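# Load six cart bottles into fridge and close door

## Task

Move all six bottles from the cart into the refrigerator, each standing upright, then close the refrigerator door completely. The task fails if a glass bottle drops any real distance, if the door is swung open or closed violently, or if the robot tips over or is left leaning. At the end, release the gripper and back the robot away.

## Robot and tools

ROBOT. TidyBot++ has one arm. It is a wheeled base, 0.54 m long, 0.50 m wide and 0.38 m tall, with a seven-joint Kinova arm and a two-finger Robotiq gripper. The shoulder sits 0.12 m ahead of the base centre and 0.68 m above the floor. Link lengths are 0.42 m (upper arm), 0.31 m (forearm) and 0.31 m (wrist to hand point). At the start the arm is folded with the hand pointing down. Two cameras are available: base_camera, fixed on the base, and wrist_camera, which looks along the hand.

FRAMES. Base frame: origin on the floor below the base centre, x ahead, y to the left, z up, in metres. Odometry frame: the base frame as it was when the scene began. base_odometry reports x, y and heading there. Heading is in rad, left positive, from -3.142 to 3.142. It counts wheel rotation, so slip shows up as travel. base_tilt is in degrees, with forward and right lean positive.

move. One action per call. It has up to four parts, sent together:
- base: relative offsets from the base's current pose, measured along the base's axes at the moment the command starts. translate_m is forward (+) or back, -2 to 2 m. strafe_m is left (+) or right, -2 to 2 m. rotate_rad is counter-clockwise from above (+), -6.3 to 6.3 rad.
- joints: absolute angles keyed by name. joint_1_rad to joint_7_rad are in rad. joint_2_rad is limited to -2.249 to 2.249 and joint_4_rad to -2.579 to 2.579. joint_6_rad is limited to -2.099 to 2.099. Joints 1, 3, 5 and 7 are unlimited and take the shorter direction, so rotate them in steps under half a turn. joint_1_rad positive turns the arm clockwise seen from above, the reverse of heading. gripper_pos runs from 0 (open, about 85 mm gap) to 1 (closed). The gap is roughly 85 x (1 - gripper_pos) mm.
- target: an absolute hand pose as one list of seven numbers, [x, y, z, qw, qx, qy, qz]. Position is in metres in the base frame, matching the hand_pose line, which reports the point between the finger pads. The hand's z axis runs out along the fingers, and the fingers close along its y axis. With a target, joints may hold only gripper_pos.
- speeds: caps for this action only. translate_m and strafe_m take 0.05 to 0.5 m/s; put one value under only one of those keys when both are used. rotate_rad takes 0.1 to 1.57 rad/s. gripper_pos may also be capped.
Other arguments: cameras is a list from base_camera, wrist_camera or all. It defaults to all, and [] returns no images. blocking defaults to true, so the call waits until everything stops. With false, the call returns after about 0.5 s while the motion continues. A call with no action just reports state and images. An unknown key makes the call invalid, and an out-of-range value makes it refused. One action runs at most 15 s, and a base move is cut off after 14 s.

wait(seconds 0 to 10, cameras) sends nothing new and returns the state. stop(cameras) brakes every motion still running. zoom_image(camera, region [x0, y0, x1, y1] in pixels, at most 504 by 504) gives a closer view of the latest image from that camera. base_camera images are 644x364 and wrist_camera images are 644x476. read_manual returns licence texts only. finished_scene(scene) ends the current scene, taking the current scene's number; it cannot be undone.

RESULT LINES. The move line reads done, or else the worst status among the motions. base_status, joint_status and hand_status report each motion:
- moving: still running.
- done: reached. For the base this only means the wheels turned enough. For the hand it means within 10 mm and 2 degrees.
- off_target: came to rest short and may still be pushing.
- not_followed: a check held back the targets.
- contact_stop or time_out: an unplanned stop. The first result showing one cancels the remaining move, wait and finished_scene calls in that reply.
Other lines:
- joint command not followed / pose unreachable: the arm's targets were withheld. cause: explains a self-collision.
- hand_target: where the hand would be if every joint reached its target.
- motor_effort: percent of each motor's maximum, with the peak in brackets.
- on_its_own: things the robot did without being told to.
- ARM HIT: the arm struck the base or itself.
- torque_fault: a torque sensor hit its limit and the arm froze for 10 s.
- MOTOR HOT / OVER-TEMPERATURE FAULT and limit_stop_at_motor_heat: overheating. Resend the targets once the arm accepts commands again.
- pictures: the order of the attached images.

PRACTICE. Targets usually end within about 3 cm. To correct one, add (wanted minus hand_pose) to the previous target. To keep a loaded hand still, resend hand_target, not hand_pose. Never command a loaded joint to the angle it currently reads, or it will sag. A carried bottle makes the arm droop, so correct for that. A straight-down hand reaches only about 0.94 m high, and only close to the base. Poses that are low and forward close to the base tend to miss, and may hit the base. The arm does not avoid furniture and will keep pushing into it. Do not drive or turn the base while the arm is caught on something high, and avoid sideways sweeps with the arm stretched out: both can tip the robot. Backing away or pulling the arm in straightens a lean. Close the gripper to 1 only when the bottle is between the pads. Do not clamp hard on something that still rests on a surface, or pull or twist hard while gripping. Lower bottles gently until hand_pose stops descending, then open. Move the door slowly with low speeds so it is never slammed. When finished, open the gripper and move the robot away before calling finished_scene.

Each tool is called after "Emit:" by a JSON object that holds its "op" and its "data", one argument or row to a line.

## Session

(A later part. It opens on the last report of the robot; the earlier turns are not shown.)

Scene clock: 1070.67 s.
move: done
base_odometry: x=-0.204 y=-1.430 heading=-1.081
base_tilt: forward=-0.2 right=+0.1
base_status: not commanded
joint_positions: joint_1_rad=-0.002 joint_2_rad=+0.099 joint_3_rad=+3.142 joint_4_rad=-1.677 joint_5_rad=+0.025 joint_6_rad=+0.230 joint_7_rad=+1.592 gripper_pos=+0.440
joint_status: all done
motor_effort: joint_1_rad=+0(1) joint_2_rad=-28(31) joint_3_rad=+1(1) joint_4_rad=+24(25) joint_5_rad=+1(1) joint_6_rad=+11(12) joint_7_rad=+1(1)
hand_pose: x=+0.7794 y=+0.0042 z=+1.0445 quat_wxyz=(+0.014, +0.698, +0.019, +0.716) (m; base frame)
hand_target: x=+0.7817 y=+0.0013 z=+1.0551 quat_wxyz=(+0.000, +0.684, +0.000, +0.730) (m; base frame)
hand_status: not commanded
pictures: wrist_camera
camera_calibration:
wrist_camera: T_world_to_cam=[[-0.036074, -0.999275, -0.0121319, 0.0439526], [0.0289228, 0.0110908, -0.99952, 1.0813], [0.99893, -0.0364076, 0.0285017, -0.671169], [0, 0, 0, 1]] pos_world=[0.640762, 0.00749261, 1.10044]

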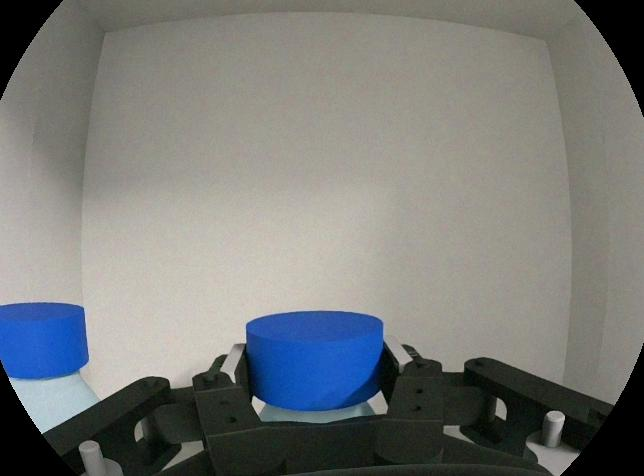

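Emit:
{"op": "move", "data": {
  "joints": {"gripper_pos": 0.0},
  "cameras": ["wrist_camera"]
}}

Emit:
{"op": "move", "data": {
  "base": {"translate_m": -0.45},
  "speeds": {"translate_m": 0.3},
  "cameras": ["wrist_camera"]
}}

Scene clock: 1102.40 s.
move: done
base_odometry: x=-0.204 y=-1.430 heading=-1.081
base_tilt: forward=-0.2 right=+0.1
base_status: not commanded
joint_positions: joint_1_rad=-0.002 joint_2_rad=+0.099 joint_3_rad=+3.142 joint_4_rad=-1.677 joint_5_rad=+0.025 joint_6_rad=+0.244 joint_7_rad=+1.592 gripper_pos=+0.000
joint_status: all done
motor_effort: joint_1_rad=+0(0) joint_2_rad=-26(29) joint_3_rad=+1(1) joint_4_rad=+21(23) joint_5_rad=+1(2) joint_6_rad=+9(12) joint_7_rad=+0(1)
hand_pose: x=+0.7792 y=+0.0043 z=+1.0489 quat_wxyz=(+0.014, +0.693, +0.019, +0.721) (m; base frame)
hand_target: x=+0.7817 y=+0.0013 z=+1.0551 quat_wxyz=(+0.000, +0.684, +0.000, +0.730) (m; base frame)
hand_status: not commanded
pictures: wrist_camera
camera_calibration:
wrist_camera: T_world_to_cam=[[-0.0355454, -0.999287, -0.0127333, 0.044329], [0.0430311, 0.0111991, -0.999011, 1.07415], [0.998441, -0.0360582, 0.0426023, -0.685577], [0, 0, 0, 1]] pos_world=[0.639862, 0.00754723, 1.10286]

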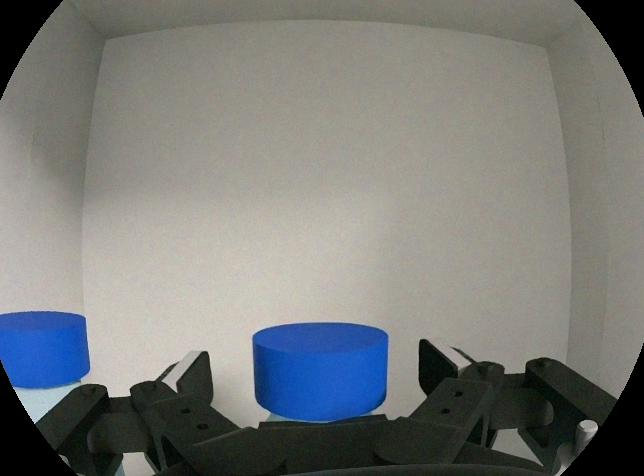

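Scene clock: 1104.83 s.
move: done
base_odometry: x=-0.416 y=-1.033 heading=-1.081
base_tilt: forward=-0.2 right=+0.1
base_status: done
joint_positions: joint_1_rad=-0.002 joint_2_rad=+0.099 joint_3_rad=+3.142 joint_4_rad=-1.677 joint_5_rad=+0.025 joint_6_rad=+0.245 joint_7_rad=+1.592 gripper_pos=+0.000
joint_status: not commanded
motor_effort: joint_1_rad=+0(2) joint_2_rad=-26(30) joint_3_rad=+1(2) joint_4_rad=+21(22) joint_5_rad=+1(2) joint_6_rad=+8(9) joint_7_rad=+1(1)
hand_pose: x=+0.7795 y=+0.0044 z=+1.0485 quat_wxyz=(+0.014, +0.693, +0.019, +0.721) (m; base frame)
hand_target: x=+0.7817 y=+0.0013 z=+1.0551 quat_wxyz=(+0.000, +0.684, +0.000, +0.730) (m; base frame)
hand_status: not commanded
pictures: wrist_camera
camera_calibration:
wrist_camera: T_world_to_cam=[[-0.0354826, -0.999289, -0.0127273, 0.044318], [0.0426612, 0.0112091, -0.999027, 1.07407], [0.998459, -0.035991, 0.0422331, -0.685451], [0, 0, 0, 1]] pos_world=[0.640146, 0.00757716, 1.10254]

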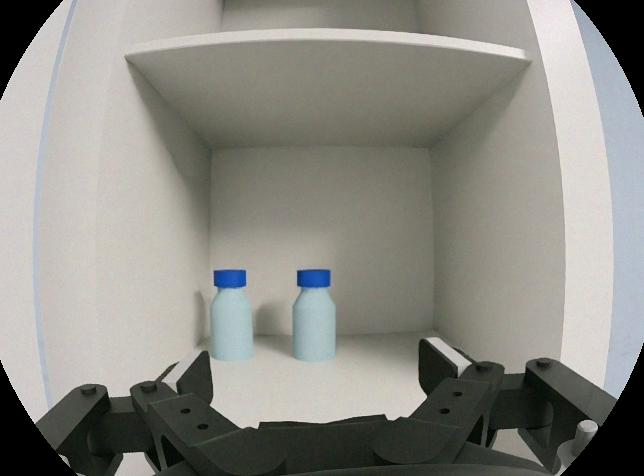

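Emit:
{"op": "move", "data": {
  "base": {"translate_m": -0.948, "strafe_m": 0.523, "rotate_rad": -0.52},
  "speeds": {"translate_m": 0.5, "rotate_rad": 0.3},
  "cameras": []
}}

Emit:
{"op": "move", "data": {
  "base": {"translate_m": -0.628, "strafe_m": -0.549, "rotate_rad": -0.64},
  "speeds": {"translate_m": 0.5, "rotate_rad": 0.45},
  "joints": {"gripper_pos": 0.1},
  "cameras": ["wrist_camera"]
}}

Emit:
{"op": "zoom_image", "data": {
  "camera": "wrist_camera",
  "region": [160, 260, 480, 476]
}}

Scene clock: 1116.60 s.
move: done
base_odometry: x=-0.401 y=+0.050 heading=-1.601
base_tilt: forward=-0.2 right=+0.1
base_status: done
joint_positions: joint_1_rad=+0.000 joint_2_rad=+0.100 joint_3_rad=+3.143 joint_4_rad=-1.677 joint_5_rad=+0.025 joint_6_rad=+0.245 joint_7_rad=+1.592 gripper_pos=+0.000
joint_status: not commanded
motor_effort: joint_1_rad=+0(3) joint_2_rad=-27(29) joint_3_rad=+1(3) joint_4_rad=+21(21) joint_5_rad=+0(2) joint_6_rad=+9(9) joint_7_rad=+0(1)
hand_pose: x=+0.7796 y=+0.0022 z=+1.0483 quat_wxyz=(+0.015, +0.693, +0.018, +0.721) (m; base frame)
hand_target: x=+0.7817 y=+0.0013 z=+1.0551 quat_wxyz=(+0.000, +0.684, +0.000, +0.730) (m; base frame)
hand_status: not commanded
pictures: none
No camera images: "cameras" was empty.

Scene clock: 1119.40 s.
move: done
base_odometry: x=-0.931 y=+0.695 heading=-2.242
base_tilt: forward=-0.2 right=+0.1
base_status: done
joint_positions: joint_1_rad=-0.002 joint_2_rad=+0.104 joint_3_rad=+3.140 joint_4_rad=-1.677 joint_5_rad=+0.025 joint_6_rad=+0.245 joint_7_rad=+1.592 gripper_pos=+0.100
joint_status: all done
motor_effort: joint_1_rad=-1(5) joint_2_rad=-27(30) joint_3_rad=+0(5) joint_4_rad=+21(21) joint_5_rad=+1(2) joint_6_rad=+9(10) joint_7_rad=+1(1)
hand_pose: x=+0.7811 y=+0.0053 z=+1.0456 quat_wxyz=(+0.013, +0.694, +0.019, +0.719) (m; base frame)
hand_target: x=+0.7817 y=+0.0013 z=+1.0551 quat_wxyz=(+0.000, +0.684, +0.000, +0.730) (m; base frame)
hand_status: not commanded
pictures: wrist_camera
camera_calibration:
wrist_camera: T_world_to_cam=[[-0.0340106, -0.999341, -0.0126963, 0.0441217], [0.0383358, 0.0113898, -0.9992, 1.07461], [0.998686, -0.0344701, 0.0379231, -0.682607], [0, 0, 0, 1]] pos_world=[0.642015, 0.00832344, 1.1002]

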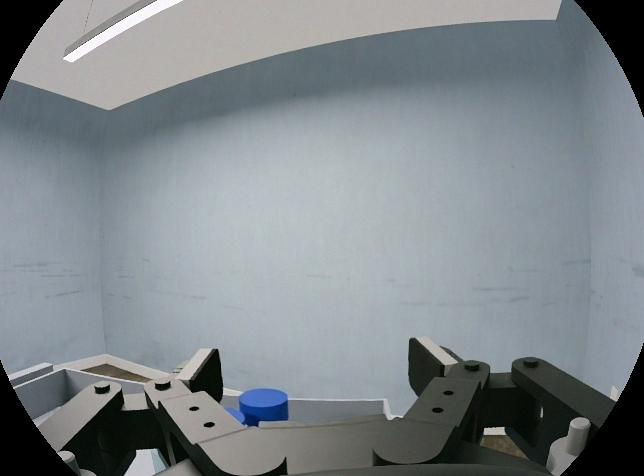

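Scaled by 1.575.

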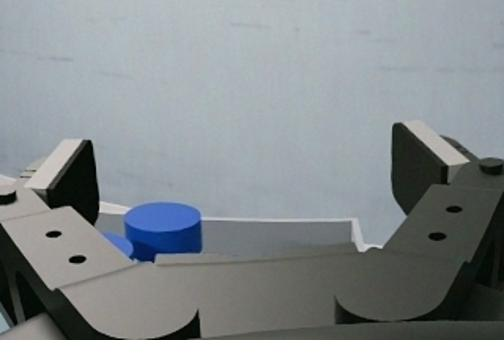

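Emit:
{"op": "move", "data": {
  "joints": {"joint_2_rad": 0.285, "joint_4_rad": -1.905, "joint_6_rad": 0.63},
  "cameras": ["wrist_camera"]
}}

Emit:
{"op": "zoom_image", "data": {
  "camera": "wrist_camera",
  "region": [160, 260, 480, 476]
}}

Scene clock: 1127.73 s.
move: done
base_odometry: x=-0.931 y=+0.695 heading=-2.242
base_tilt: forward=-0.2 right=+0.1
base_status: not commanded
joint_positions: joint_1_rad=-0.002 joint_2_rad=+0.283 joint_3_rad=+3.140 joint_4_rad=-1.896 joint_5_rad=+0.025 joint_6_rad=+0.593 joint_7_rad=+1.592 gripper_pos=+0.100
joint_status: all done
motor_effort: joint_1_rad=+0(1) joint_2_rad=-31(35) joint_3_rad=+0(1) joint_4_rad=+18(22) joint_5_rad=+1(1) joint_6_rad=+9(11) joint_7_rad=+0(1)
hand_pose: x=+0.8056 y=+0.0079 z=+0.9013 quat_wxyz=(+0.009, +0.712, +0.021, +0.702) (m; base frame)
hand_target: x=+0.8046 y=+0.0013 z=+0.9065 quat_wxyz=(+0.000, +0.703, +0.000, +0.711) (m; base frame)
hand_status: not commanded
pictures: wrist_camera
camera_calibration:
wrist_camera: T_world_to_cam=[[-0.026632, -0.999537, -0.0147233, 0.0415456], [-0.0122873, 0.0150547, -0.999811, 0.970815], [0.99957, -0.0264461, -0.0126826, -0.656603], [0, 0, 0, 1]] pos_world=[0.669356, 0.00954641, 0.962916]

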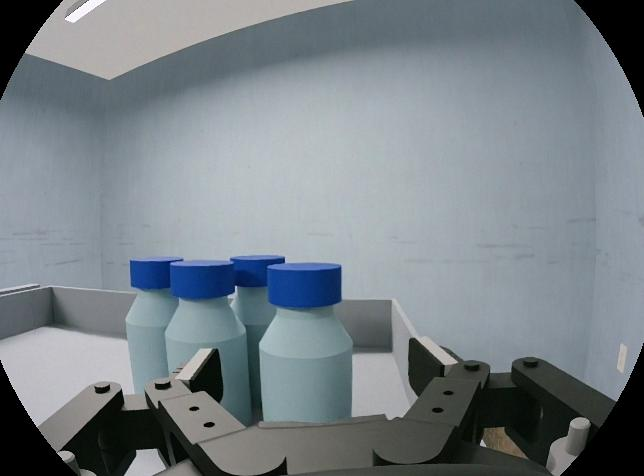

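Scaled by 1.575.

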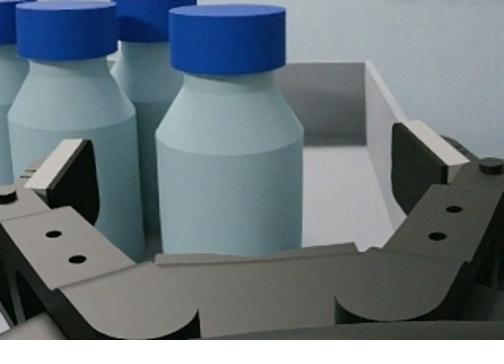

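Emit:
{"op": "move", "data": {
  "base": {"translate_m": 0.085, "strafe_m": 0.003},
  "speeds": {"translate_m": 0.12},
  "joints": {"joint_2_rad": 0.268, "joint_4_rad": -1.9, "joint_6_rad": 0.64},
  "cameras": ["wrist_camera"]
}}

Emit:
{"op": "zoom_image", "data": {
  "camera": "wrist_camera",
  "region": [160, 260, 480, 476]
}}

Scene clock: 1144.93 s.
move: done
base_odometry: x=-0.982 y=+0.626 heading=-2.242
base_tilt: forward=-0.2 right=+0.1
base_status: done
joint_positions: joint_1_rad=-0.002 joint_2_rad=+0.267 joint_3_rad=+3.140 joint_4_rad=-1.896 joint_5_rad=+0.025 joint_6_rad=+0.607 joint_7_rad=+1.592 gripper_pos=+0.100
joint_status: all done
motor_effort: joint_1_rad=+0(2) joint_2_rad=-31(33) joint_3_rad=+1(2) joint_4_rad=+19(20) joint_5_rad=+1(2) joint_6_rad=+9(10) joint_7_rad=+0(1)
hand_pose: x=+0.8019 y=+0.0079 z=+0.9170 quat_wxyz=(+0.009, +0.701, +0.021, +0.712) (m; base frame)
hand_target: x=+0.8014 y=+0.0013 z=+0.9241 quat_wxyz=(+0.000, +0.692, +0.000, +0.722) (m; base frame)
hand_status: not commanded
pictures: wrist_camera
camera_calibration:
wrist_camera: T_world_to_cam=[[-0.0259518, -0.999538, -0.0157974, 0.0421465], [0.0183803, 0.015323, -0.999714, 0.961709], [0.999494, -0.0262347, 0.0179742, -0.68074], [0, 0, 0, 1]] pos_world=[0.663813, 0.00953174, 0.974335]

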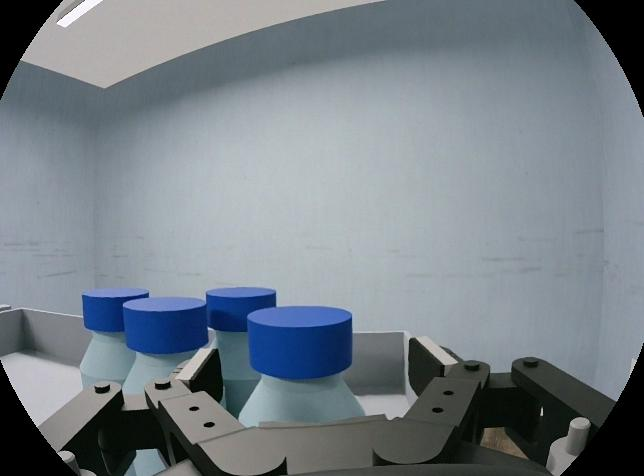

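Scaled by 1.575.

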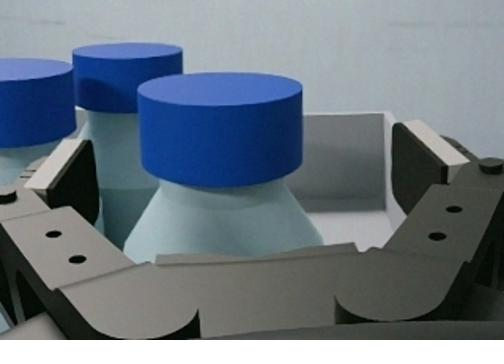

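Emit:
{"op": "move", "data": {
  "base": {"translate_m": 0.035, "strafe_m": 0.008},
  "speeds": {"translate_m": 0.06},
  "cameras": ["wrist_camera"]
}}

Emit:
{"op": "zoom_image", "data": {
  "camera": "wrist_camera",
  "region": [160, 260, 480, 476]
}}

Scene clock: 1160.27 s.
move: done
base_odometry: x=-0.997 y=+0.594 heading=-2.243
base_tilt: forward=-0.2 right=+0.1
base_status: done
joint_positions: joint_1_rad=-0.002 joint_2_rad=+0.266 joint_3_rad=+3.140 joint_4_rad=-1.896 joint_5_rad=+0.025 joint_6_rad=+0.608 joint_7_rad=+1.592 gripper_pos=+0.100
joint_status: not commanded
motor_effort: joint_1_rad=+0(2) joint_2_rad=-30(33) joint_3_rad=+0(1) joint_4_rad=+19(19) joint_5_rad=+1(1) joint_6_rad=+9(9) joint_7_rad=+0(1)
hand_pose: x=+0.8017 y=+0.0079 z=+0.9176 quat_wxyz=(+0.009, +0.701, +0.021, +0.713) (m; base frame)
hand_target: x=+0.8014 y=+0.0013 z=+0.9241 quat_wxyz=(+0.000, +0.692, +0.000, +0.722) (m; base frame)
hand_status: not commanded
pictures: wrist_camera
camera_calibration:
wrist_camera: T_world_to_cam=[[-0.0258956, -0.999539, -0.015837, 0.0421654], [0.0195968, 0.0153317, -0.99969, 0.961411], [0.999473, -0.0261979, 0.0191908, -0.681649], [0, 0, 0, 1]] pos_world=[0.66354, 0.00954818, 0.974863]

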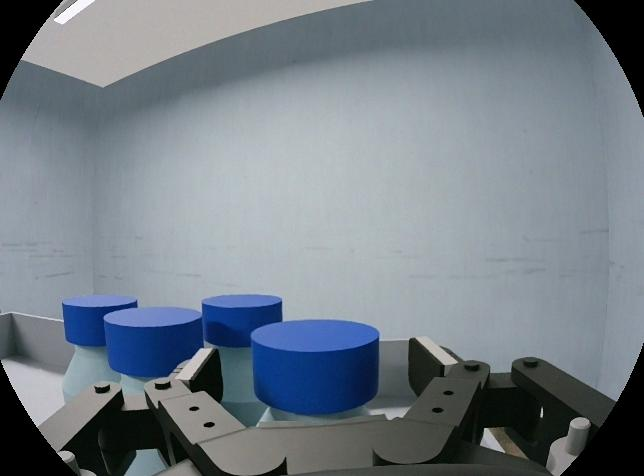

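Scaled by 1.575.

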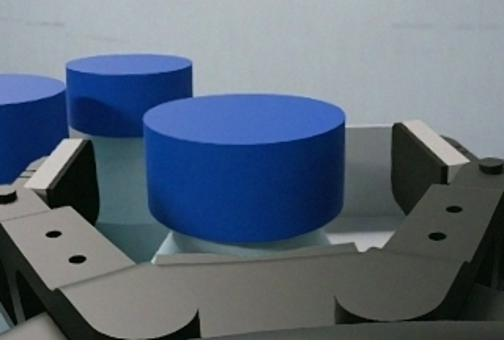

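Emit:
{"op": "move", "data": {
  "base": {"translate_m": 0.011},
  "speeds": {"translate_m": 0.05},
  "cameras": []
}}

Emit:
{"op": "move", "data": {
  "joints": {"gripper_pos": 0.65},
  "cameras": ["wrist_camera"]
}}

Scene clock: 1166.70 s.
move: done
base_odometry: x=-1.004 y=+0.585 heading=-2.242
base_tilt: forward=-0.2 right=+0.1
base_status: done
joint_positions: joint_1_rad=-0.002 joint_2_rad=+0.266 joint_3_rad=+3.140 joint_4_rad=-1.896 joint_5_rad=+0.025 joint_6_rad=+0.608 joint_7_rad=+1.592 gripper_pos=+0.100
joint_status: not commanded
motor_effort: joint_1_rad=+0(2) joint_2_rad=-31(33) joint_3_rad=+0(1) joint_4_rad=+19(19) joint_5_rad=+1(2) joint_6_rad=+9(9) joint_7_rad=+0(1)
hand_pose: x=+0.8018 y=+0.0079 z=+0.9173 quat_wxyz=(+0.009, +0.701, +0.021, +0.713) (m; base frame)
hand_target: x=+0.8014 y=+0.0013 z=+0.9241 quat_wxyz=(+0.000, +0.692, +0.000, +0.722) (m; base frame)
hand_status: not commanded
pictures: none
No camera images: "cameras" was empty.

Scene clock: 1167.53 s.
move: off_target
base_odometry: x=-1.004 y=+0.585 heading=-2.242
base_tilt: forward=-0.2 right=+0.1
base_status: not commanded
joint_positions: joint_1_rad=-0.002 joint_2_rad=+0.266 joint_3_rad=+3.140 joint_4_rad=-1.896 joint_5_rad=+0.025 joint_6_rad=+0.608 joint_7_rad=+1.592 gripper_pos=+0.437
joint_status: gripper_pos off_target (ended at +0.437, target +0.650)
motor_effort: joint_1_rad=+0(1) joint_2_rad=-31(32) joint_3_rad=+0(1) joint_4_rad=+19(19) joint_5_rad=+1(2) joint_6_rad=+9(10) joint_7_rad=+1(1)
hand_pose: x=+0.8018 y=+0.0079 z=+0.9173 quat_wxyz=(+0.009, +0.701, +0.021, +0.713) (m; base frame)
hand_target: x=+0.8014 y=+0.0013 z=+0.9241 quat_wxyz=(+0.000, +0.692, +0.000, +0.722) (m; base frame)
hand_status: not commanded
pictures: wrist_camera
camera_calibration:
wrist_camera: T_world_to_cam=[[-0.0259426, -0.999538, -0.015835, 0.0421675], [0.0194715, 0.0153321, -0.999693, 0.961199], [0.999474, -0.026243, 0.0190647, -0.681699], [0, 0, 0, 1]] pos_world=[0.663719, 0.00952096, 0.974568]

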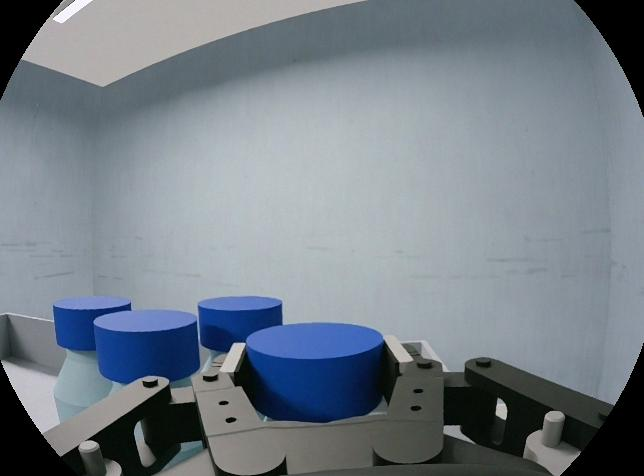

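Emit:
{"op": "move", "data": {
  "joints": {"joint_2_rad": 0.22, "joint_4_rad": -1.78, "joint_6_rad": 0.46},
  "cameras": []
}}

Emit:
{"op": "move", "data": {
  "joints": {"joint_2_rad": 0.12, "joint_4_rad": -1.632, "joint_6_rad": 0.223},
  "cameras": ["wrist_camera"]
}}

Emit:
{"op": "move", "data": {
  "base": {"translate_m": -0.12},
  "speeds": {"translate_m": 0.2},
  "joints": {"joint_2_rad": 0.02, "joint_4_rad": -1.436, "joint_6_rad": -0.02},
  "cameras": ["wrist_camera"]
}}

Scene clock: 1195.87 s.
move: off_target
base_odometry: x=-1.004 y=+0.585 heading=-2.242
base_tilt: forward=-0.2 right=+0.1
base_status: not commanded
joint_positions: joint_1_rad=-0.002 joint_2_rad=+0.248 joint_3_rad=+3.140 joint_4_rad=-1.829 joint_5_rad=+0.025 joint_6_rad=+0.482 joint_7_rad=+1.592 gripper_pos=+0.437
joint_status: joint_4_rad off_target (ended at -1.829, target -1.780); the others done
motor_effort: joint_1_rad=+0(1) joint_2_rad=-34(36) joint_3_rad=+0(1) joint_4_rad=+23(23) joint_5_rad=+0(2) joint_6_rad=+12(12) joint_7_rad=+0(1)
hand_pose: x=+0.8084 y=+0.0071 z=+0.9301 quat_wxyz=(+0.010, +0.715, +0.021, +0.699) (m; base frame)
hand_target: x=+0.8078 y=+0.0013 z=+0.9712 quat_wxyz=(+0.000, +0.696, +0.000, +0.718) (m; base frame)
hand_status: not commanded
pictures: none
No camera images: "cameras" was empty.

Scene clock: 1197.30 s.
move: off_target
base_odometry: x=-1.004 y=+0.585 heading=-2.242
base_tilt: forward=-0.2 right=+0.1
base_status: not commanded
joint_positions: joint_1_rad=-0.002 joint_2_rad=+0.131 joint_3_rad=+3.140 joint_4_rad=-1.674 joint_5_rad=+0.025 joint_6_rad=+0.250 joint_7_rad=+1.592 gripper_pos=+0.437
joint_status: joint_4_rad off_target (ended at -1.674, target -1.632); the others done
motor_effort: joint_1_rad=+0(1) joint_2_rad=-31(38) joint_3_rad=+0(1) joint_4_rad=+24(25) joint_5_rad=+1(2) joint_6_rad=+12(13) joint_7_rad=+0(1)
hand_pose: x=+0.7911 y=+0.0053 z=+1.0306 quat_wxyz=(+0.013, +0.701, +0.019, +0.712) (m; base frame)
hand_target: x=+0.7896 y=+0.0013 z=+1.0559 quat_wxyz=(+0.000, +0.692, +0.000, +0.722) (m; base frame)
hand_status: not commanded
pictures: wrist_camera
camera_calibration:
wrist_camera: T_world_to_cam=[[-0.0342129, -0.999342, -0.0120231, 0.0437406], [0.0188889, 0.0113814, -0.999757, 1.07525], [0.999236, -0.0344317, 0.0184871, -0.672399], [0, 0, 0, 1]] pos_world=[0.653072, 0.00832211, 1.08795]

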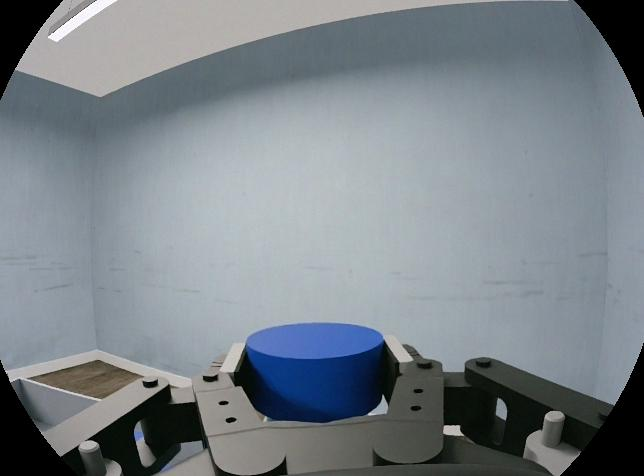

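Scene clock: 1198.93 s.
move: off_target
base_odometry: x=-0.929 y=+0.679 heading=-2.243
base_tilt: forward=-0.2 right=+0.1
base_status: done
joint_positions: joint_1_rad=-0.002 joint_2_rad=+0.032 joint_3_rad=+3.141 joint_4_rad=-1.477 joint_5_rad=+0.025 joint_6_rad=+0.005 joint_7_rad=+1.592 gripper_pos=+0.437
joint_status: joint_4_rad off_target (ended at -1.477, target -1.436); the others done
motor_effort: joint_1_rad=+0(4) joint_2_rad=-29(37) joint_3_rad=+1(3) joint_4_rad=+24(27) joint_5_rad=+0(2) joint_6_rad=+12(14) joint_7_rad=+1(1)
hand_pose: x=+0.7569 y=+0.0028 z=+1.1425 quat_wxyz=(+0.016, +0.683, +0.017, +0.730) (m; base frame)
hand_target: x=+0.7496 y=+0.0013 z=+1.1679 quat_wxyz=(+0.000, +0.673, +0.000, +0.740) (m; base frame)
hand_status: not commanded
pictures: wrist_camera
camera_calibration:
wrist_camera: T_world_to_cam=[[-0.0405552, -0.999087, -0.0134012, 0.0478068], [0.0699963, 0.0105385, -0.997492, 1.14648], [0.996723, -0.0413915, 0.069505, -0.696753], [0, 0, 0, 1]] pos_world=[0.616158, 0.00684129, 1.19268]

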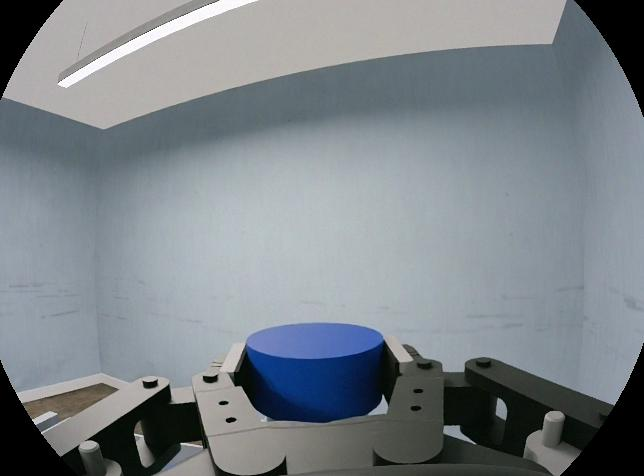

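Emit:
{"op": "move", "data": {
  "base": {"translate_m": 0.062, "strafe_m": 0.853, "rotate_rad": 0.50},
  "speeds": {"strafe_m": 0.4, "rotate_rad": 0.3},
  "cameras": []
}}

Emit:
{"op": "move", "data": {
  "base": {"translate_m": 1.236, "strafe_m": -0.001, "rotate_rad": 0.661},
  "speeds": {"translate_m": 0.4, "rotate_rad": 0.25},
  "cameras": ["wrist_camera"]
}}

Scene clock: 1209.07 s.
move: done
base_odometry: x=-0.300 y=+0.099 heading=-1.742
base_tilt: forward=-0.2 right=+0.1
base_status: done
joint_positions: joint_1_rad=+0.002 joint_2_rad=+0.034 joint_3_rad=+3.141 joint_4_rad=-1.477 joint_5_rad=+0.025 joint_6_rad=+0.003 joint_7_rad=+1.592 gripper_pos=+0.437
joint_status: not commanded
motor_effort: joint_1_rad=+0(6) joint_2_rad=-27(30) joint_3_rad=+1(5) joint_4_rad=+25(25) joint_5_rad=+0(3) joint_6_rad=+12(12) joint_7_rad=+0(1)
hand_pose: x=+0.7580 y=+0.0004 z=+1.1407 quat_wxyz=(+0.018, +0.684, +0.016, +0.729) (m; base frame)
hand_target: x=+0.7496 y=+0.0013 z=+1.1679 quat_wxyz=(+0.000, +0.673, +0.000, +0.740) (m; base frame)
hand_status: not commanded
pictures: none
No camera images: "cameras" was empty.

Scene clock: 1213.30 s.
move: done
base_odometry: x=-0.511 y=-1.119 heading=-1.080
base_tilt: forward=-0.2 right=+0.1
base_status: done
joint_positions: joint_1_rad=+0.000 joint_2_rad=+0.034 joint_3_rad=+3.141 joint_4_rad=-1.477 joint_5_rad=+0.025 joint_6_rad=+0.002 joint_7_rad=+1.592 gripper_pos=+0.437
joint_status: not commanded
motor_effort: joint_1_rad=+0(4) joint_2_rad=-28(31) joint_3_rad=+0(3) joint_4_rad=+25(26) joint_5_rad=+0(2) joint_6_rad=+12(13) joint_7_rad=+0(1)
hand_pose: x=+0.7579 y=+0.0017 z=+1.1404 quat_wxyz=(+0.017, +0.685, +0.016, +0.728) (m; base frame)
hand_target: x=+0.7496 y=+0.0013 z=+1.1679 quat_wxyz=(+0.000, +0.673, +0.000, +0.740) (m; base frame)
hand_status: not commanded
pictures: wrist_camera
camera_calibration:
wrist_camera: T_world_to_cam=[[-0.0423598, -0.999015, -0.0132144, 0.0478795], [0.0654057, 0.0104251, -0.997804, 1.14822], [0.996959, -0.043131, 0.0648997, -0.69251], [0, 0, 0, 1]] pos_world=[0.617332, 0.00599337, 1.19127]

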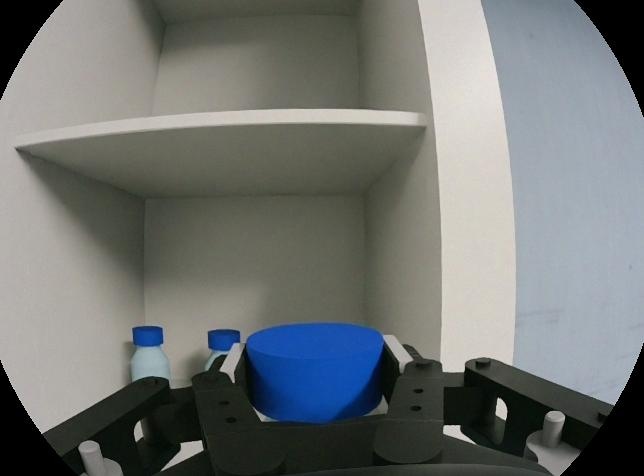

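Emit:
{"op": "move", "data": {
  "base": {"translate_m": 0.421},
  "speeds": {"translate_m": 0.25},
  "cameras": ["wrist_camera"]
}}

Scene clock: 1231.27 s.
move: done
base_odometry: x=-0.313 y=-1.490 heading=-1.080
base_tilt: forward=-0.2 right=+0.1
base_status: done
joint_positions: joint_1_rad=+0.000 joint_2_rad=+0.037 joint_3_rad=+3.141 joint_4_rad=-1.477 joint_5_rad=+0.025 joint_6_rad=+0.001 joint_7_rad=+1.592 gripper_pos=+0.437
joint_status: not commanded
motor_effort: joint_1_rad=+0(2) joint_2_rad=-28(32) joint_3_rad=+1(3) joint_4_rad=+25(25) joint_5_rad=+1(2) joint_6_rad=+12(13) joint_7_rad=+0(1)
hand_pose: x=+0.7591 y=+0.0018 z=+1.1383 quat_wxyz=(+0.017, +0.686, +0.016, +0.727) (m; base frame)
hand_target: x=+0.7496 y=+0.0013 z=+1.1679 quat_wxyz=(+0.000, +0.673, +0.000, +0.740) (m; base frame)
hand_status: not commanded
pictures: wrist_camera
camera_calibration:
wrist_camera: T_world_to_cam=[[-0.0424085, -0.999015, -0.0130545, 0.0477701], [0.061585, 0.0104276, -0.998047, 1.14923], [0.9972, -0.0431296, 0.0610821, -0.689478], [0, 0, 0, 1]] pos_world=[0.618798, 0.00600248, 1.18972]

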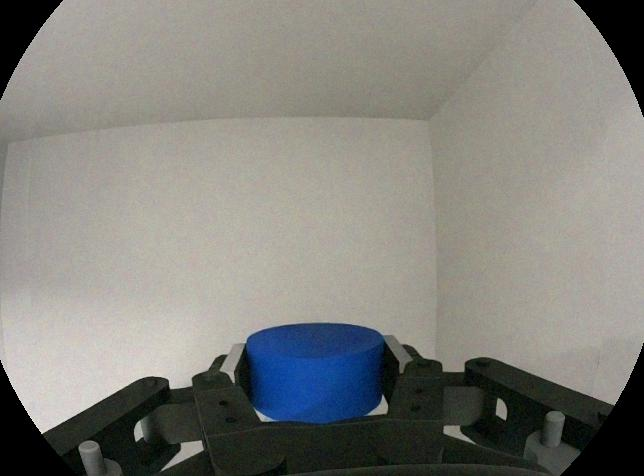

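Emit:
{"op": "move", "data": {
  "joints": {"joint_2_rad": 0.056, "joint_4_rad": -1.58, "joint_6_rad": 0.16},
  "cameras": []
}}

Emit:
{"op": "move", "data": {
  "joints": {"joint_2_rad": 0.066, "joint_4_rad": -1.62, "joint_6_rad": 0.20},
  "cameras": ["wrist_camera"]
}}

Scene clock: 1240.93 s.
move: done
base_odometry: x=-0.313 y=-1.490 heading=-1.080
base_tilt: forward=-0.2 right=+0.1
base_status: not commanded
joint_positions: joint_1_rad=+0.000 joint_2_rad=+0.067 joint_3_rad=+3.141 joint_4_rad=-1.588 joint_5_rad=+0.025 joint_6_rad=+0.109 joint_7_rad=+1.592 gripper_pos=+0.437
joint_status: all done
motor_effort: joint_1_rad=+0(1) joint_2_rad=-30(31) joint_3_rad=+1(1) joint_4_rad=+25(26) joint_5_rad=+0(2) joint_6_rad=+12(13) joint_7_rad=+1(1)
hand_pose: x=+0.7714 y=+0.0026 z=+1.0833 quat_wxyz=(+0.016, +0.698, +0.018, +0.716) (m; base frame)
hand_target: x=+0.7662 y=+0.0013 z=+1.1109 quat_wxyz=(+0.000, +0.673, +0.000, +0.740) (m; base frame)
hand_status: not commanded
pictures: none
No camera images: "cameras" was empty.

Scene clock: 1241.70 s.
move: done
base_odometry: x=-0.313 y=-1.490 heading=-1.080
base_tilt: forward=-0.2 right=+0.1
base_status: not commanded
joint_positions: joint_1_rad=+0.000 joint_2_rad=+0.071 joint_3_rad=+3.141 joint_4_rad=-1.625 joint_5_rad=+0.025 joint_6_rad=+0.151 joint_7_rad=+1.592 gripper_pos=+0.437
joint_status: all done
motor_effort: joint_1_rad=+0(1) joint_2_rad=-30(30) joint_3_rad=+1(1) joint_4_rad=+25(26) joint_5_rad=+0(2) joint_6_rad=+12(13) joint_7_rad=-1(1)
hand_pose: x=+0.7720 y=+0.0029 z=+1.0704 quat_wxyz=(+0.015, +0.698, +0.018, +0.716) (m; base frame)
hand_target: x=+0.7692 y=+0.0013 z=+1.0919 quat_wxyz=(+0.000, +0.677, +0.000, +0.736) (m; base frame)
hand_status: not commanded
pictures: wrist_camera
camera_calibration:
wrist_camera: T_world_to_cam=[[-0.0389834, -0.999169, -0.0118921, 0.0447252], [0.0296601, 0.0107389, -0.999502, 1.10678], [0.9988, -0.0393167, 0.0292169, -0.665217], [0, 0, 0, 1]] pos_world=[0.633335, 0.00664839, 1.1262]

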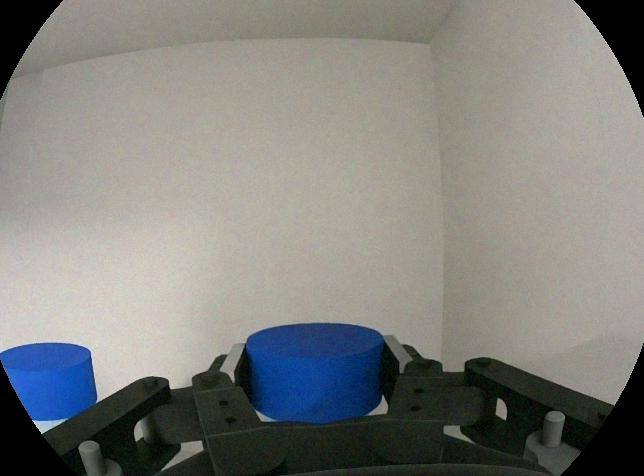

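Emit:
{"op": "move", "data": {
  "joints": {"joint_2_rad": 0.078, "joint_4_rad": -1.66, "joint_6_rad": 0.25},
  "cameras": []
}}

Emit:
{"op": "move", "data": {
  "joints": {"joint_2_rad": 0.09, "joint_4_rad": -1.672, "joint_6_rad": 0.268},
  "cameras": []
}}

Emit:
{"op": "move", "data": {
  "joints": {"joint_2_rad": 0.104, "joint_4_rad": -1.678, "joint_6_rad": 0.282},
  "cameras": ["wrist_camera"]
}}

Scene clock: 1250.40 s.
move: done
base_odometry: x=-0.313 y=-1.490 heading=-1.080
base_tilt: forward=-0.2 right=+0.1
base_status: not commanded
joint_positions: joint_1_rad=+0.000 joint_2_rad=+0.082 joint_3_rad=+3.141 joint_4_rad=-1.664 joint_5_rad=+0.025 joint_6_rad=+0.202 joint_7_rad=+1.592 gripper_pos=+0.437
joint_status: all done
motor_effort: joint_1_rad=+0(0) joint_2_rad=-30(31) joint_3_rad=+0(1) joint_4_rad=+24(26) joint_5_rad=+1(1) joint_6_rad=+12(13) joint_7_rad=+1(1)
hand_pose: x=+0.7742 y=+0.0033 z=+1.0548 quat_wxyz=(+0.015, +0.697, +0.018, +0.716) (m; base frame)
hand_target: x=+0.7720 y=+0.0013 z=+1.0747 quat_wxyz=(+0.000, +0.677, +0.000, +0.736) (m; base frame)
hand_status: not commanded
pictures: none
No camera images: "cameras" was empty.

Scene clock: 1250.97 s.
move: done
base_odometry: x=-0.313 y=-1.490 heading=-1.080
base_tilt: forward=-0.2 right=+0.1
base_status: not commanded
joint_positions: joint_1_rad=+0.000 joint_2_rad=+0.089 joint_3_rad=+3.141 joint_4_rad=-1.674 joint_5_rad=+0.025 joint_6_rad=+0.222 joint_7_rad=+1.592 gripper_pos=+0.437
joint_status: all done
motor_effort: joint_1_rad=+0(0) joint_2_rad=-29(31) joint_3_rad=+1(1) joint_4_rad=+23(25) joint_5_rad=+1(2) joint_6_rad=+11(13) joint_7_rad=+0(1)
hand_pose: x=+0.7763 y=+0.0035 z=+1.0501 quat_wxyz=(+0.014, +0.696, +0.018, +0.717) (m; base frame)
hand_target: x=+0.7758 y=+0.0013 z=+1.0650 quat_wxyz=(+0.000, +0.679, +0.000, +0.734) (m; base frame)
hand_status: not commanded
pictures: none
No camera images: "cameras" was empty.

Scene clock: 1251.53 s.
move: done
base_odometry: x=-0.313 y=-1.490 heading=-1.080
base_tilt: forward=-0.2 right=+0.1
base_status: not commanded
joint_positions: joint_1_rad=+0.000 joint_2_rad=+0.097 joint_3_rad=+3.141 joint_4_rad=-1.674 joint_5_rad=+0.025 joint_6_rad=+0.239 joint_7_rad=+1.592 gripper_pos=+0.437
joint_status: all done
motor_effort: joint_1_rad=+0(1) joint_2_rad=-29(29) joint_3_rad=+1(1) joint_4_rad=+23(24) joint_5_rad=+1(2) joint_6_rad=+11(12) joint_7_rad=+0(1)
hand_pose: x=+0.7789 y=+0.0036 z=+1.0501 quat_wxyz=(+0.014, +0.693, +0.018, +0.720) (m; base frame)
hand_target: x=+0.7806 y=+0.0013 z=+1.0564 quat_wxyz=(+0.000, +0.682, +0.000, +0.732) (m; base frame)
hand_status: not commanded
pictures: wrist_camera
camera_calibration:
wrist_camera: T_world_to_cam=[[-0.0366381, -0.999247, -0.0127554, 0.0445114], [0.0421781, 0.0112064, -0.999047, 1.0761], [0.998438, -0.0371412, 0.0417358, -0.684423], [0, 0, 0, 1]] pos_world=[0.639597, 0.00699838, 1.10421]

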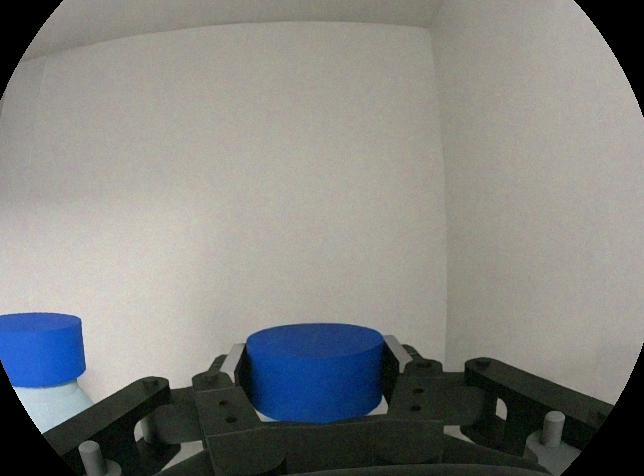

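Emit:
{"op": "move", "data": {
  "joints": {"gripper_pos": 0.0},
  "cameras": []
}}

Emit:
{"op": "move", "data": {
  "base": {"translate_m": -0.45},
  "speeds": {"translate_m": 0.3},
  "cameras": ["wrist_camera"]
}}

Scene clock: 1256.30 s.
move: done
base_odometry: x=-0.313 y=-1.490 heading=-1.080
base_tilt: forward=-0.2 right=+0.1
base_status: not commanded
joint_positions: joint_1_rad=+0.000 joint_2_rad=+0.097 joint_3_rad=+3.141 joint_4_rad=-1.674 joint_5_rad=+0.025 joint_6_rad=+0.251 joint_7_rad=+1.592 gripper_pos=+0.000
joint_status: all done
motor_effort: joint_1_rad=+0(1) joint_2_rad=-26(29) joint_3_rad=+0(1) joint_4_rad=+21(23) joint_5_rad=+1(2) joint_6_rad=+8(11) joint_7_rad=+0(1)
hand_pose: x=+0.7788 y=+0.0037 z=+1.0539 quat_wxyz=(+0.014, +0.689, +0.018, +0.725) (m; base frame)
hand_target: x=+0.7806 y=+0.0013 z=+1.0564 quat_wxyz=(+0.000, +0.682, +0.000, +0.732) (m; base frame)
hand_status: not commanded
pictures: none
No camera images: "cameras" was empty.

Scene clock: 1258.77 s.
move: done
base_odometry: x=-0.525 y=-1.093 heading=-1.081
base_tilt: forward=-0.2 right=+0.1
base_status: done
joint_positions: joint_1_rad=+0.000 joint_2_rad=+0.097 joint_3_rad=+3.141 joint_4_rad=-1.674 joint_5_rad=+0.025 joint_6_rad=+0.252 joint_7_rad=+1.592 gripper_pos=+0.000
joint_status: not commanded
motor_effort: joint_1_rad=+0(2) joint_2_rad=-26(30) joint_3_rad=+0(2) joint_4_rad=+21(22) joint_5_rad=+1(2) joint_6_rad=+9(10) joint_7_rad=+0(1)
hand_pose: x=+0.7788 y=+0.0037 z=+1.0541 quat_wxyz=(+0.014, +0.688, +0.018, +0.725) (m; base frame)
hand_target: x=+0.7806 y=+0.0013 z=+1.0564 quat_wxyz=(+0.000, +0.682, +0.000, +0.732) (m; base frame)
hand_status: not commanded
pictures: wrist_camera
camera_calibration:
wrist_camera: T_world_to_cam=[[-0.0361414, -0.999258, -0.0133016, 0.0448469], [0.0551011, 0.0112975, -0.998417, 1.06931], [0.997826, -0.0368171, 0.054652, -0.697598], [0, 0, 0, 1]] pos_world=[0.638783, 0.00704954, 1.10634]

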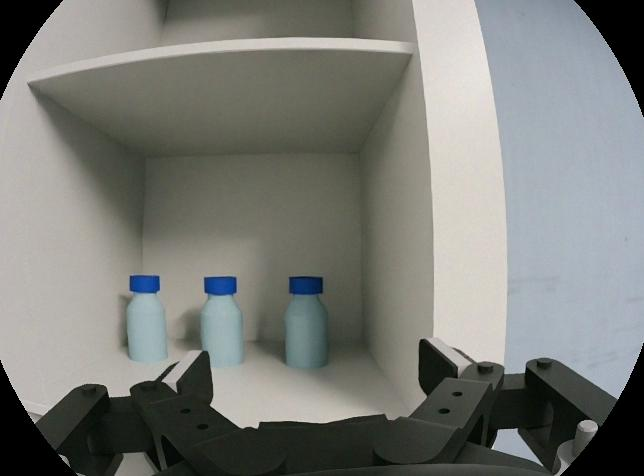

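Emit:
{"op": "move", "data": {
  "base": {"translate_m": -1.003, "strafe_m": 0.654, "rotate_rad": -0.50},
  "speeds": {"translate_m": 0.5, "rotate_rad": 0.3},
  "joints": {"gripper_pos": 0.1},
  "cameras": []
}}

Emit:
{"op": "move", "data": {
  "base": {"translate_m": -0.594, "strafe_m": -0.619, "rotate_rad": -0.47},
  "speeds": {"translate_m": 0.5, "rotate_rad": 0.4},
  "cameras": ["wrist_camera"]
}}

Emit:
{"op": "move", "data": {
  "joints": {"joint_2_rad": 0.275, "joint_4_rad": -1.902, "joint_6_rad": 0.64},
  "cameras": ["wrist_camera"]
}}

Emit:
{"op": "zoom_image", "data": {
  "camera": "wrist_camera",
  "region": [160, 260, 480, 476]
}}

Scene clock: 1293.10 s.
move: done
base_odometry: x=-0.420 y=+0.100 heading=-1.582
base_tilt: forward=-0.2 right=+0.1
base_status: done
joint_positions: joint_1_rad=+0.001 joint_2_rad=+0.098 joint_3_rad=+3.143 joint_4_rad=-1.674 joint_5_rad=+0.025 joint_6_rad=+0.252 joint_7_rad=+1.592 gripper_pos=+0.100
joint_status: all done
motor_effort: joint_1_rad=+0(3) joint_2_rad=-26(30) joint_3_rad=+1(3) joint_4_rad=+21(22) joint_5_rad=+0(2) joint_6_rad=+9(10) joint_7_rad=+0(1)
hand_pose: x=+0.7789 y=+0.0017 z=+1.0539 quat_wxyz=(+0.016, +0.688, +0.017, +0.725) (m; base frame)
hand_target: x=+0.7806 y=+0.0013 z=+1.0564 quat_wxyz=(+0.000, +0.682, +0.000, +0.732) (m; base frame)
hand_status: not commanded
pictures: none
No camera images: "cameras" was empty.

Scene clock: 1295.90 s.
move: done
base_odometry: x=-1.033 y=+0.701 heading=-2.052
base_tilt: forward=-0.2 right=+0.1
base_status: done
joint_positions: joint_1_rad=-0.001 joint_2_rad=+0.102 joint_3_rad=+3.141 joint_4_rad=-1.674 joint_5_rad=+0.025 joint_6_rad=+0.253 joint_7_rad=+1.592 gripper_pos=+0.100
joint_status: not commanded
motor_effort: joint_1_rad=+0(4) joint_2_rad=-26(30) joint_3_rad=+0(5) joint_4_rad=+21(21) joint_5_rad=+1(2) joint_6_rad=+9(9) joint_7_rad=+0(1)
hand_pose: x=+0.7804 y=+0.0039 z=+1.0514 quat_wxyz=(+0.014, +0.690, +0.019, +0.724) (m; base frame)
hand_target: x=+0.7806 y=+0.0013 z=+1.0564 quat_wxyz=(+0.000, +0.682, +0.000, +0.732) (m; base frame)
hand_status: not commanded
pictures: wrist_camera
camera_calibration:
wrist_camera: T_world_to_cam=[[-0.03591, -0.999269, -0.0131105, 0.0446902], [0.0513606, 0.0112563, -0.998617, 1.06969], [0.998034, -0.0365337, 0.0509189, -0.695269], [0, 0, 0, 1]] pos_world=[0.640567, 0.00721607, 1.10419]

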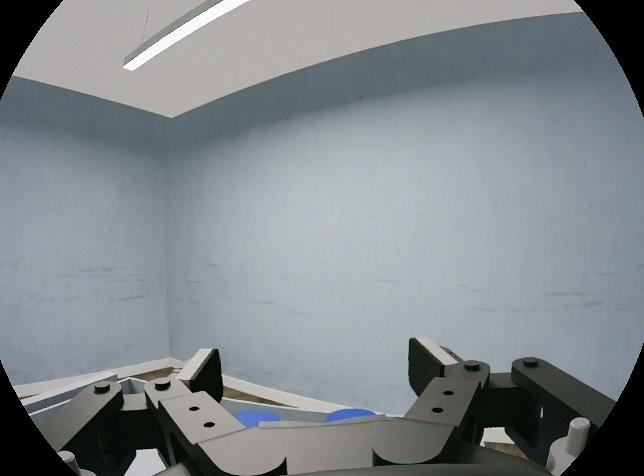

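Scene clock: 1297.47 s.
move: done
base_odometry: x=-1.033 y=+0.701 heading=-2.052
base_tilt: forward=-0.2 right=+0.1
base_status: not commanded
joint_positions: joint_1_rad=-0.001 joint_2_rad=+0.273 joint_3_rad=+3.141 joint_4_rad=-1.893 joint_5_rad=+0.025 joint_6_rad=+0.603 joint_7_rad=+1.592 gripper_pos=+0.100
joint_status: all done
motor_effort: joint_1_rad=+0(1) joint_2_rad=-31(35) joint_3_rad=+0(1) joint_4_rad=+19(21) joint_5_rad=+1(2) joint_6_rad=+9(10) joint_7_rad=+1(1)
hand_pose: x=+0.8040 y=+0.0064 z=+0.9132 quat_wxyz=(+0.010, +0.704, +0.020, +0.710) (m; base frame)
hand_target: x=+0.8027 y=+0.0013 z=+0.9181 quat_wxyz=(+0.000, +0.695, +0.000, +0.719) (m; base frame)
hand_status: not commanded
pictures: wrist_camera
camera_calibration:
wrist_camera: T_world_to_cam=[[-0.0283332, -0.999482, -0.0152599, 0.0421154], [0.0109405, 0.0149551, -0.999828, 0.963999], [0.999539, -0.0284953, 0.0105111, -0.67603], [0, 0, 0, 1]] pos_world=[0.666364, 0.00841323, 0.971582]

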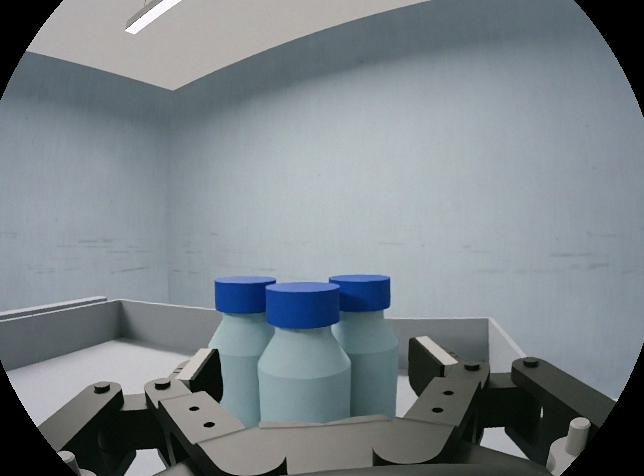

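Scaled by 1.575.

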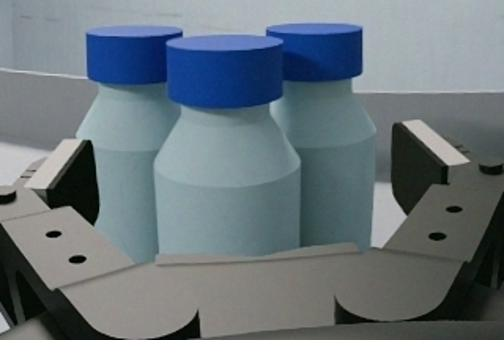

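Emit:
{"op": "move", "data": {
  "base": {"translate_m": 0.085, "strafe_m": 0.009},
  "speeds": {"translate_m": 0.12},
  "cameras": ["wrist_camera"]
}}

Emit:
{"op": "zoom_image", "data": {
  "camera": "wrist_camera",
  "region": [160, 260, 480, 476]
}}

Scene clock: 1306.90 s.
move: done
base_odometry: x=-1.065 y=+0.621 heading=-2.053
base_tilt: forward=-0.2 right=+0.1
base_status: done
joint_positions: joint_1_rad=-0.001 joint_2_rad=+0.271 joint_3_rad=+3.141 joint_4_rad=-1.893 joint_5_rad=+0.025 joint_6_rad=+0.607 joint_7_rad=+1.592 gripper_pos=+0.100
joint_status: not commanded
motor_effort: joint_1_rad=+0(1) joint_2_rad=-30(34) joint_3_rad=+0(1) joint_4_rad=+19(19) joint_5_rad=+1(2) joint_6_rad=+9(9) joint_7_rad=+0(1)
hand_pose: x=+0.8036 y=+0.0065 z=+0.9153 quat_wxyz=(+0.010, +0.702, +0.020, +0.712) (m; base frame)
hand_target: x=+0.8027 y=+0.0013 z=+0.9181 quat_wxyz=(+0.000, +0.695, +0.000, +0.719) (m; base frame)
hand_status: not commanded
pictures: wrist_camera
camera_calibration:
wrist_camera: T_world_to_cam=[[-0.0281703, -0.999483, -0.0154689, 0.0422231], [0.0162146, 0.0150161, -0.999756, 0.961869], [0.999472, -0.0284142, 0.0157833, -0.680443], [0, 0, 0, 1]] pos_world=[0.665677, 0.00842352, 0.973027]

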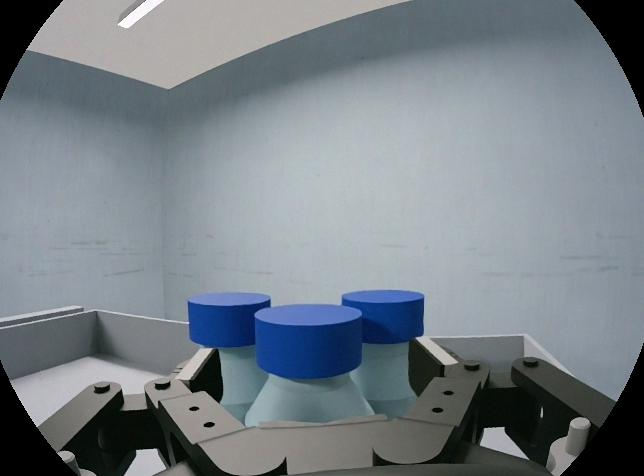

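Scaled by 1.575.

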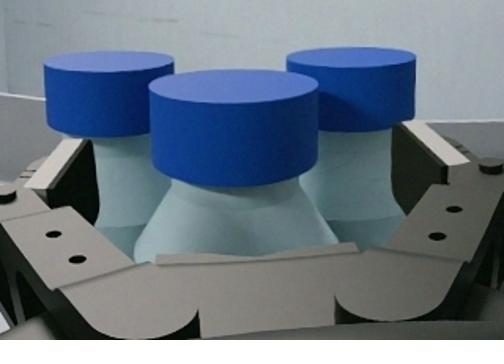

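Emit:
{"op": "move", "data": {
  "base": {"translate_m": 0.03, "strafe_m": 0.0045},
  "speeds": {"translate_m": 0.06},
  "cameras": ["wrist_camera"]
}}

Emit:
{"op": "zoom_image", "data": {
  "camera": "wrist_camera",
  "region": [160, 260, 480, 476]
}}

Scene clock: 1314.20 s.
move: done
base_odometry: x=-1.075 y=+0.592 heading=-2.053
base_tilt: forward=-0.2 right=+0.1
base_status: done
joint_positions: joint_1_rad=-0.001 joint_2_rad=+0.271 joint_3_rad=+3.141 joint_4_rad=-1.893 joint_5_rad=+0.025 joint_6_rad=+0.607 joint_7_rad=+1.592 gripper_pos=+0.100
joint_status: not commanded
motor_effort: joint_1_rad=+0(2) joint_2_rad=-30(33) joint_3_rad=+0(1) joint_4_rad=+18(19) joint_5_rad=+1(2) joint_6_rad=+9(9) joint_7_rad=+0(1)
hand_pose: x=+0.8035 y=+0.0065 z=+0.9157 quat_wxyz=(+0.010, +0.702, +0.020, +0.712) (m; base frame)
hand_target: x=+0.8027 y=+0.0013 z=+0.9181 quat_wxyz=(+0.000, +0.695, +0.000, +0.719) (m; base frame)
hand_status: not commanded
pictures: wrist_camera
camera_calibration:
wrist_camera: T_world_to_cam=[[-0.0281502, -0.999484, -0.0154958, 0.0422375], [0.0169343, 0.0150229, -0.999744, 0.961615], [0.99946, -0.0284054, 0.0165026, -0.681027], [0, 0, 0, 1]] pos_world=[0.665565, 0.00842461, 0.973262]

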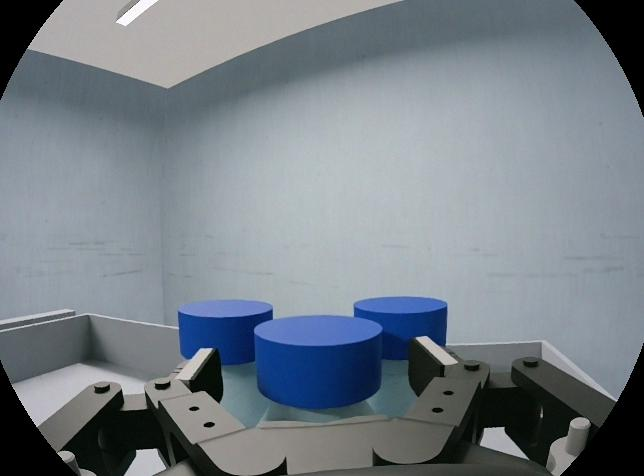

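Scaled by 1.575.

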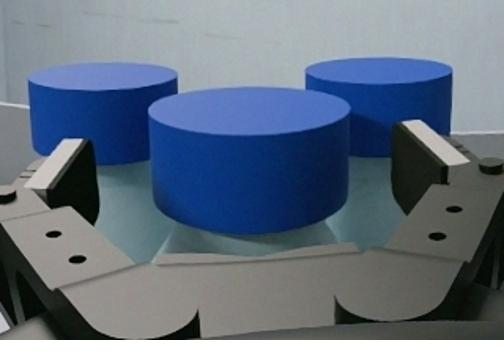

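Emit:
{"op": "move", "data": {
  "base": {"translate_m": 0.006},
  "speeds": {"translate_m": 0.05},
  "cameras": []
}}

Emit:
{"op": "move", "data": {
  "joints": {"gripper_pos": 0.65},
  "cameras": ["wrist_camera"]
}}

Scene clock: 1323.87 s.
move: done
base_odometry: x=-1.078 y=+0.587 heading=-2.053
base_tilt: forward=-0.2 right=+0.1
base_status: done
joint_positions: joint_1_rad=-0.001 joint_2_rad=+0.271 joint_3_rad=+3.141 joint_4_rad=-1.893 joint_5_rad=+0.025 joint_6_rad=+0.607 joint_7_rad=+1.592 gripper_pos=+0.100
joint_status: not commanded
motor_effort: joint_1_rad=+0(2) joint_2_rad=-30(34) joint_3_rad=+0(1) joint_4_rad=+18(19) joint_5_rad=+1(2) joint_6_rad=+9(9) joint_7_rad=+1(1)
hand_pose: x=+0.8036 y=+0.0065 z=+0.9156 quat_wxyz=(+0.010, +0.702, +0.020, +0.712) (m; base frame)
hand_target: x=+0.8027 y=+0.0013 z=+0.9181 quat_wxyz=(+0.000, +0.695, +0.000, +0.719) (m; base frame)
hand_status: not commanded
pictures: none
No camera images: "cameras" was empty.

Scene clock: 1324.70 s.
move: off_target
base_odometry: x=-1.078 y=+0.587 heading=-2.053
base_tilt: forward=-0.2 right=+0.1
base_status: not commanded
joint_positions: joint_1_rad=-0.001 joint_2_rad=+0.271 joint_3_rad=+3.141 joint_4_rad=-1.893 joint_5_rad=+0.025 joint_6_rad=+0.608 joint_7_rad=+1.592 gripper_pos=+0.445
joint_status: gripper_pos off_target (ended at +0.445, target +0.650)
motor_effort: joint_1_rad=+0(2) joint_2_rad=-31(31) joint_3_rad=+1(1) joint_4_rad=+19(20) joint_5_rad=+1(2) joint_6_rad=+10(10) joint_7_rad=+0(1)
hand_pose: x=+0.8036 y=+0.0065 z=+0.9157 quat_wxyz=(+0.010, +0.702, +0.020, +0.712) (m; base frame)
hand_target: x=+0.8027 y=+0.0013 z=+0.9181 quat_wxyz=(+0.000, +0.695, +0.000, +0.719) (m; base frame)
hand_status: not commanded
pictures: wrist_camera
camera_calibration:
wrist_camera: T_world_to_cam=[[-0.0281532, -0.999483, -0.0155138, 0.0422461], [0.0174043, 0.0150274, -0.999736, 0.961242], [0.999452, -0.0284158, 0.0169723, -0.681502], [0, 0, 0, 1]] pos_world=[0.665588, 0.00841379, 0.97321]

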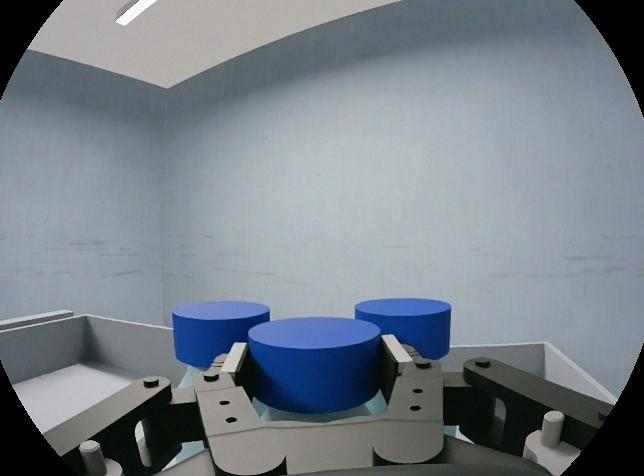

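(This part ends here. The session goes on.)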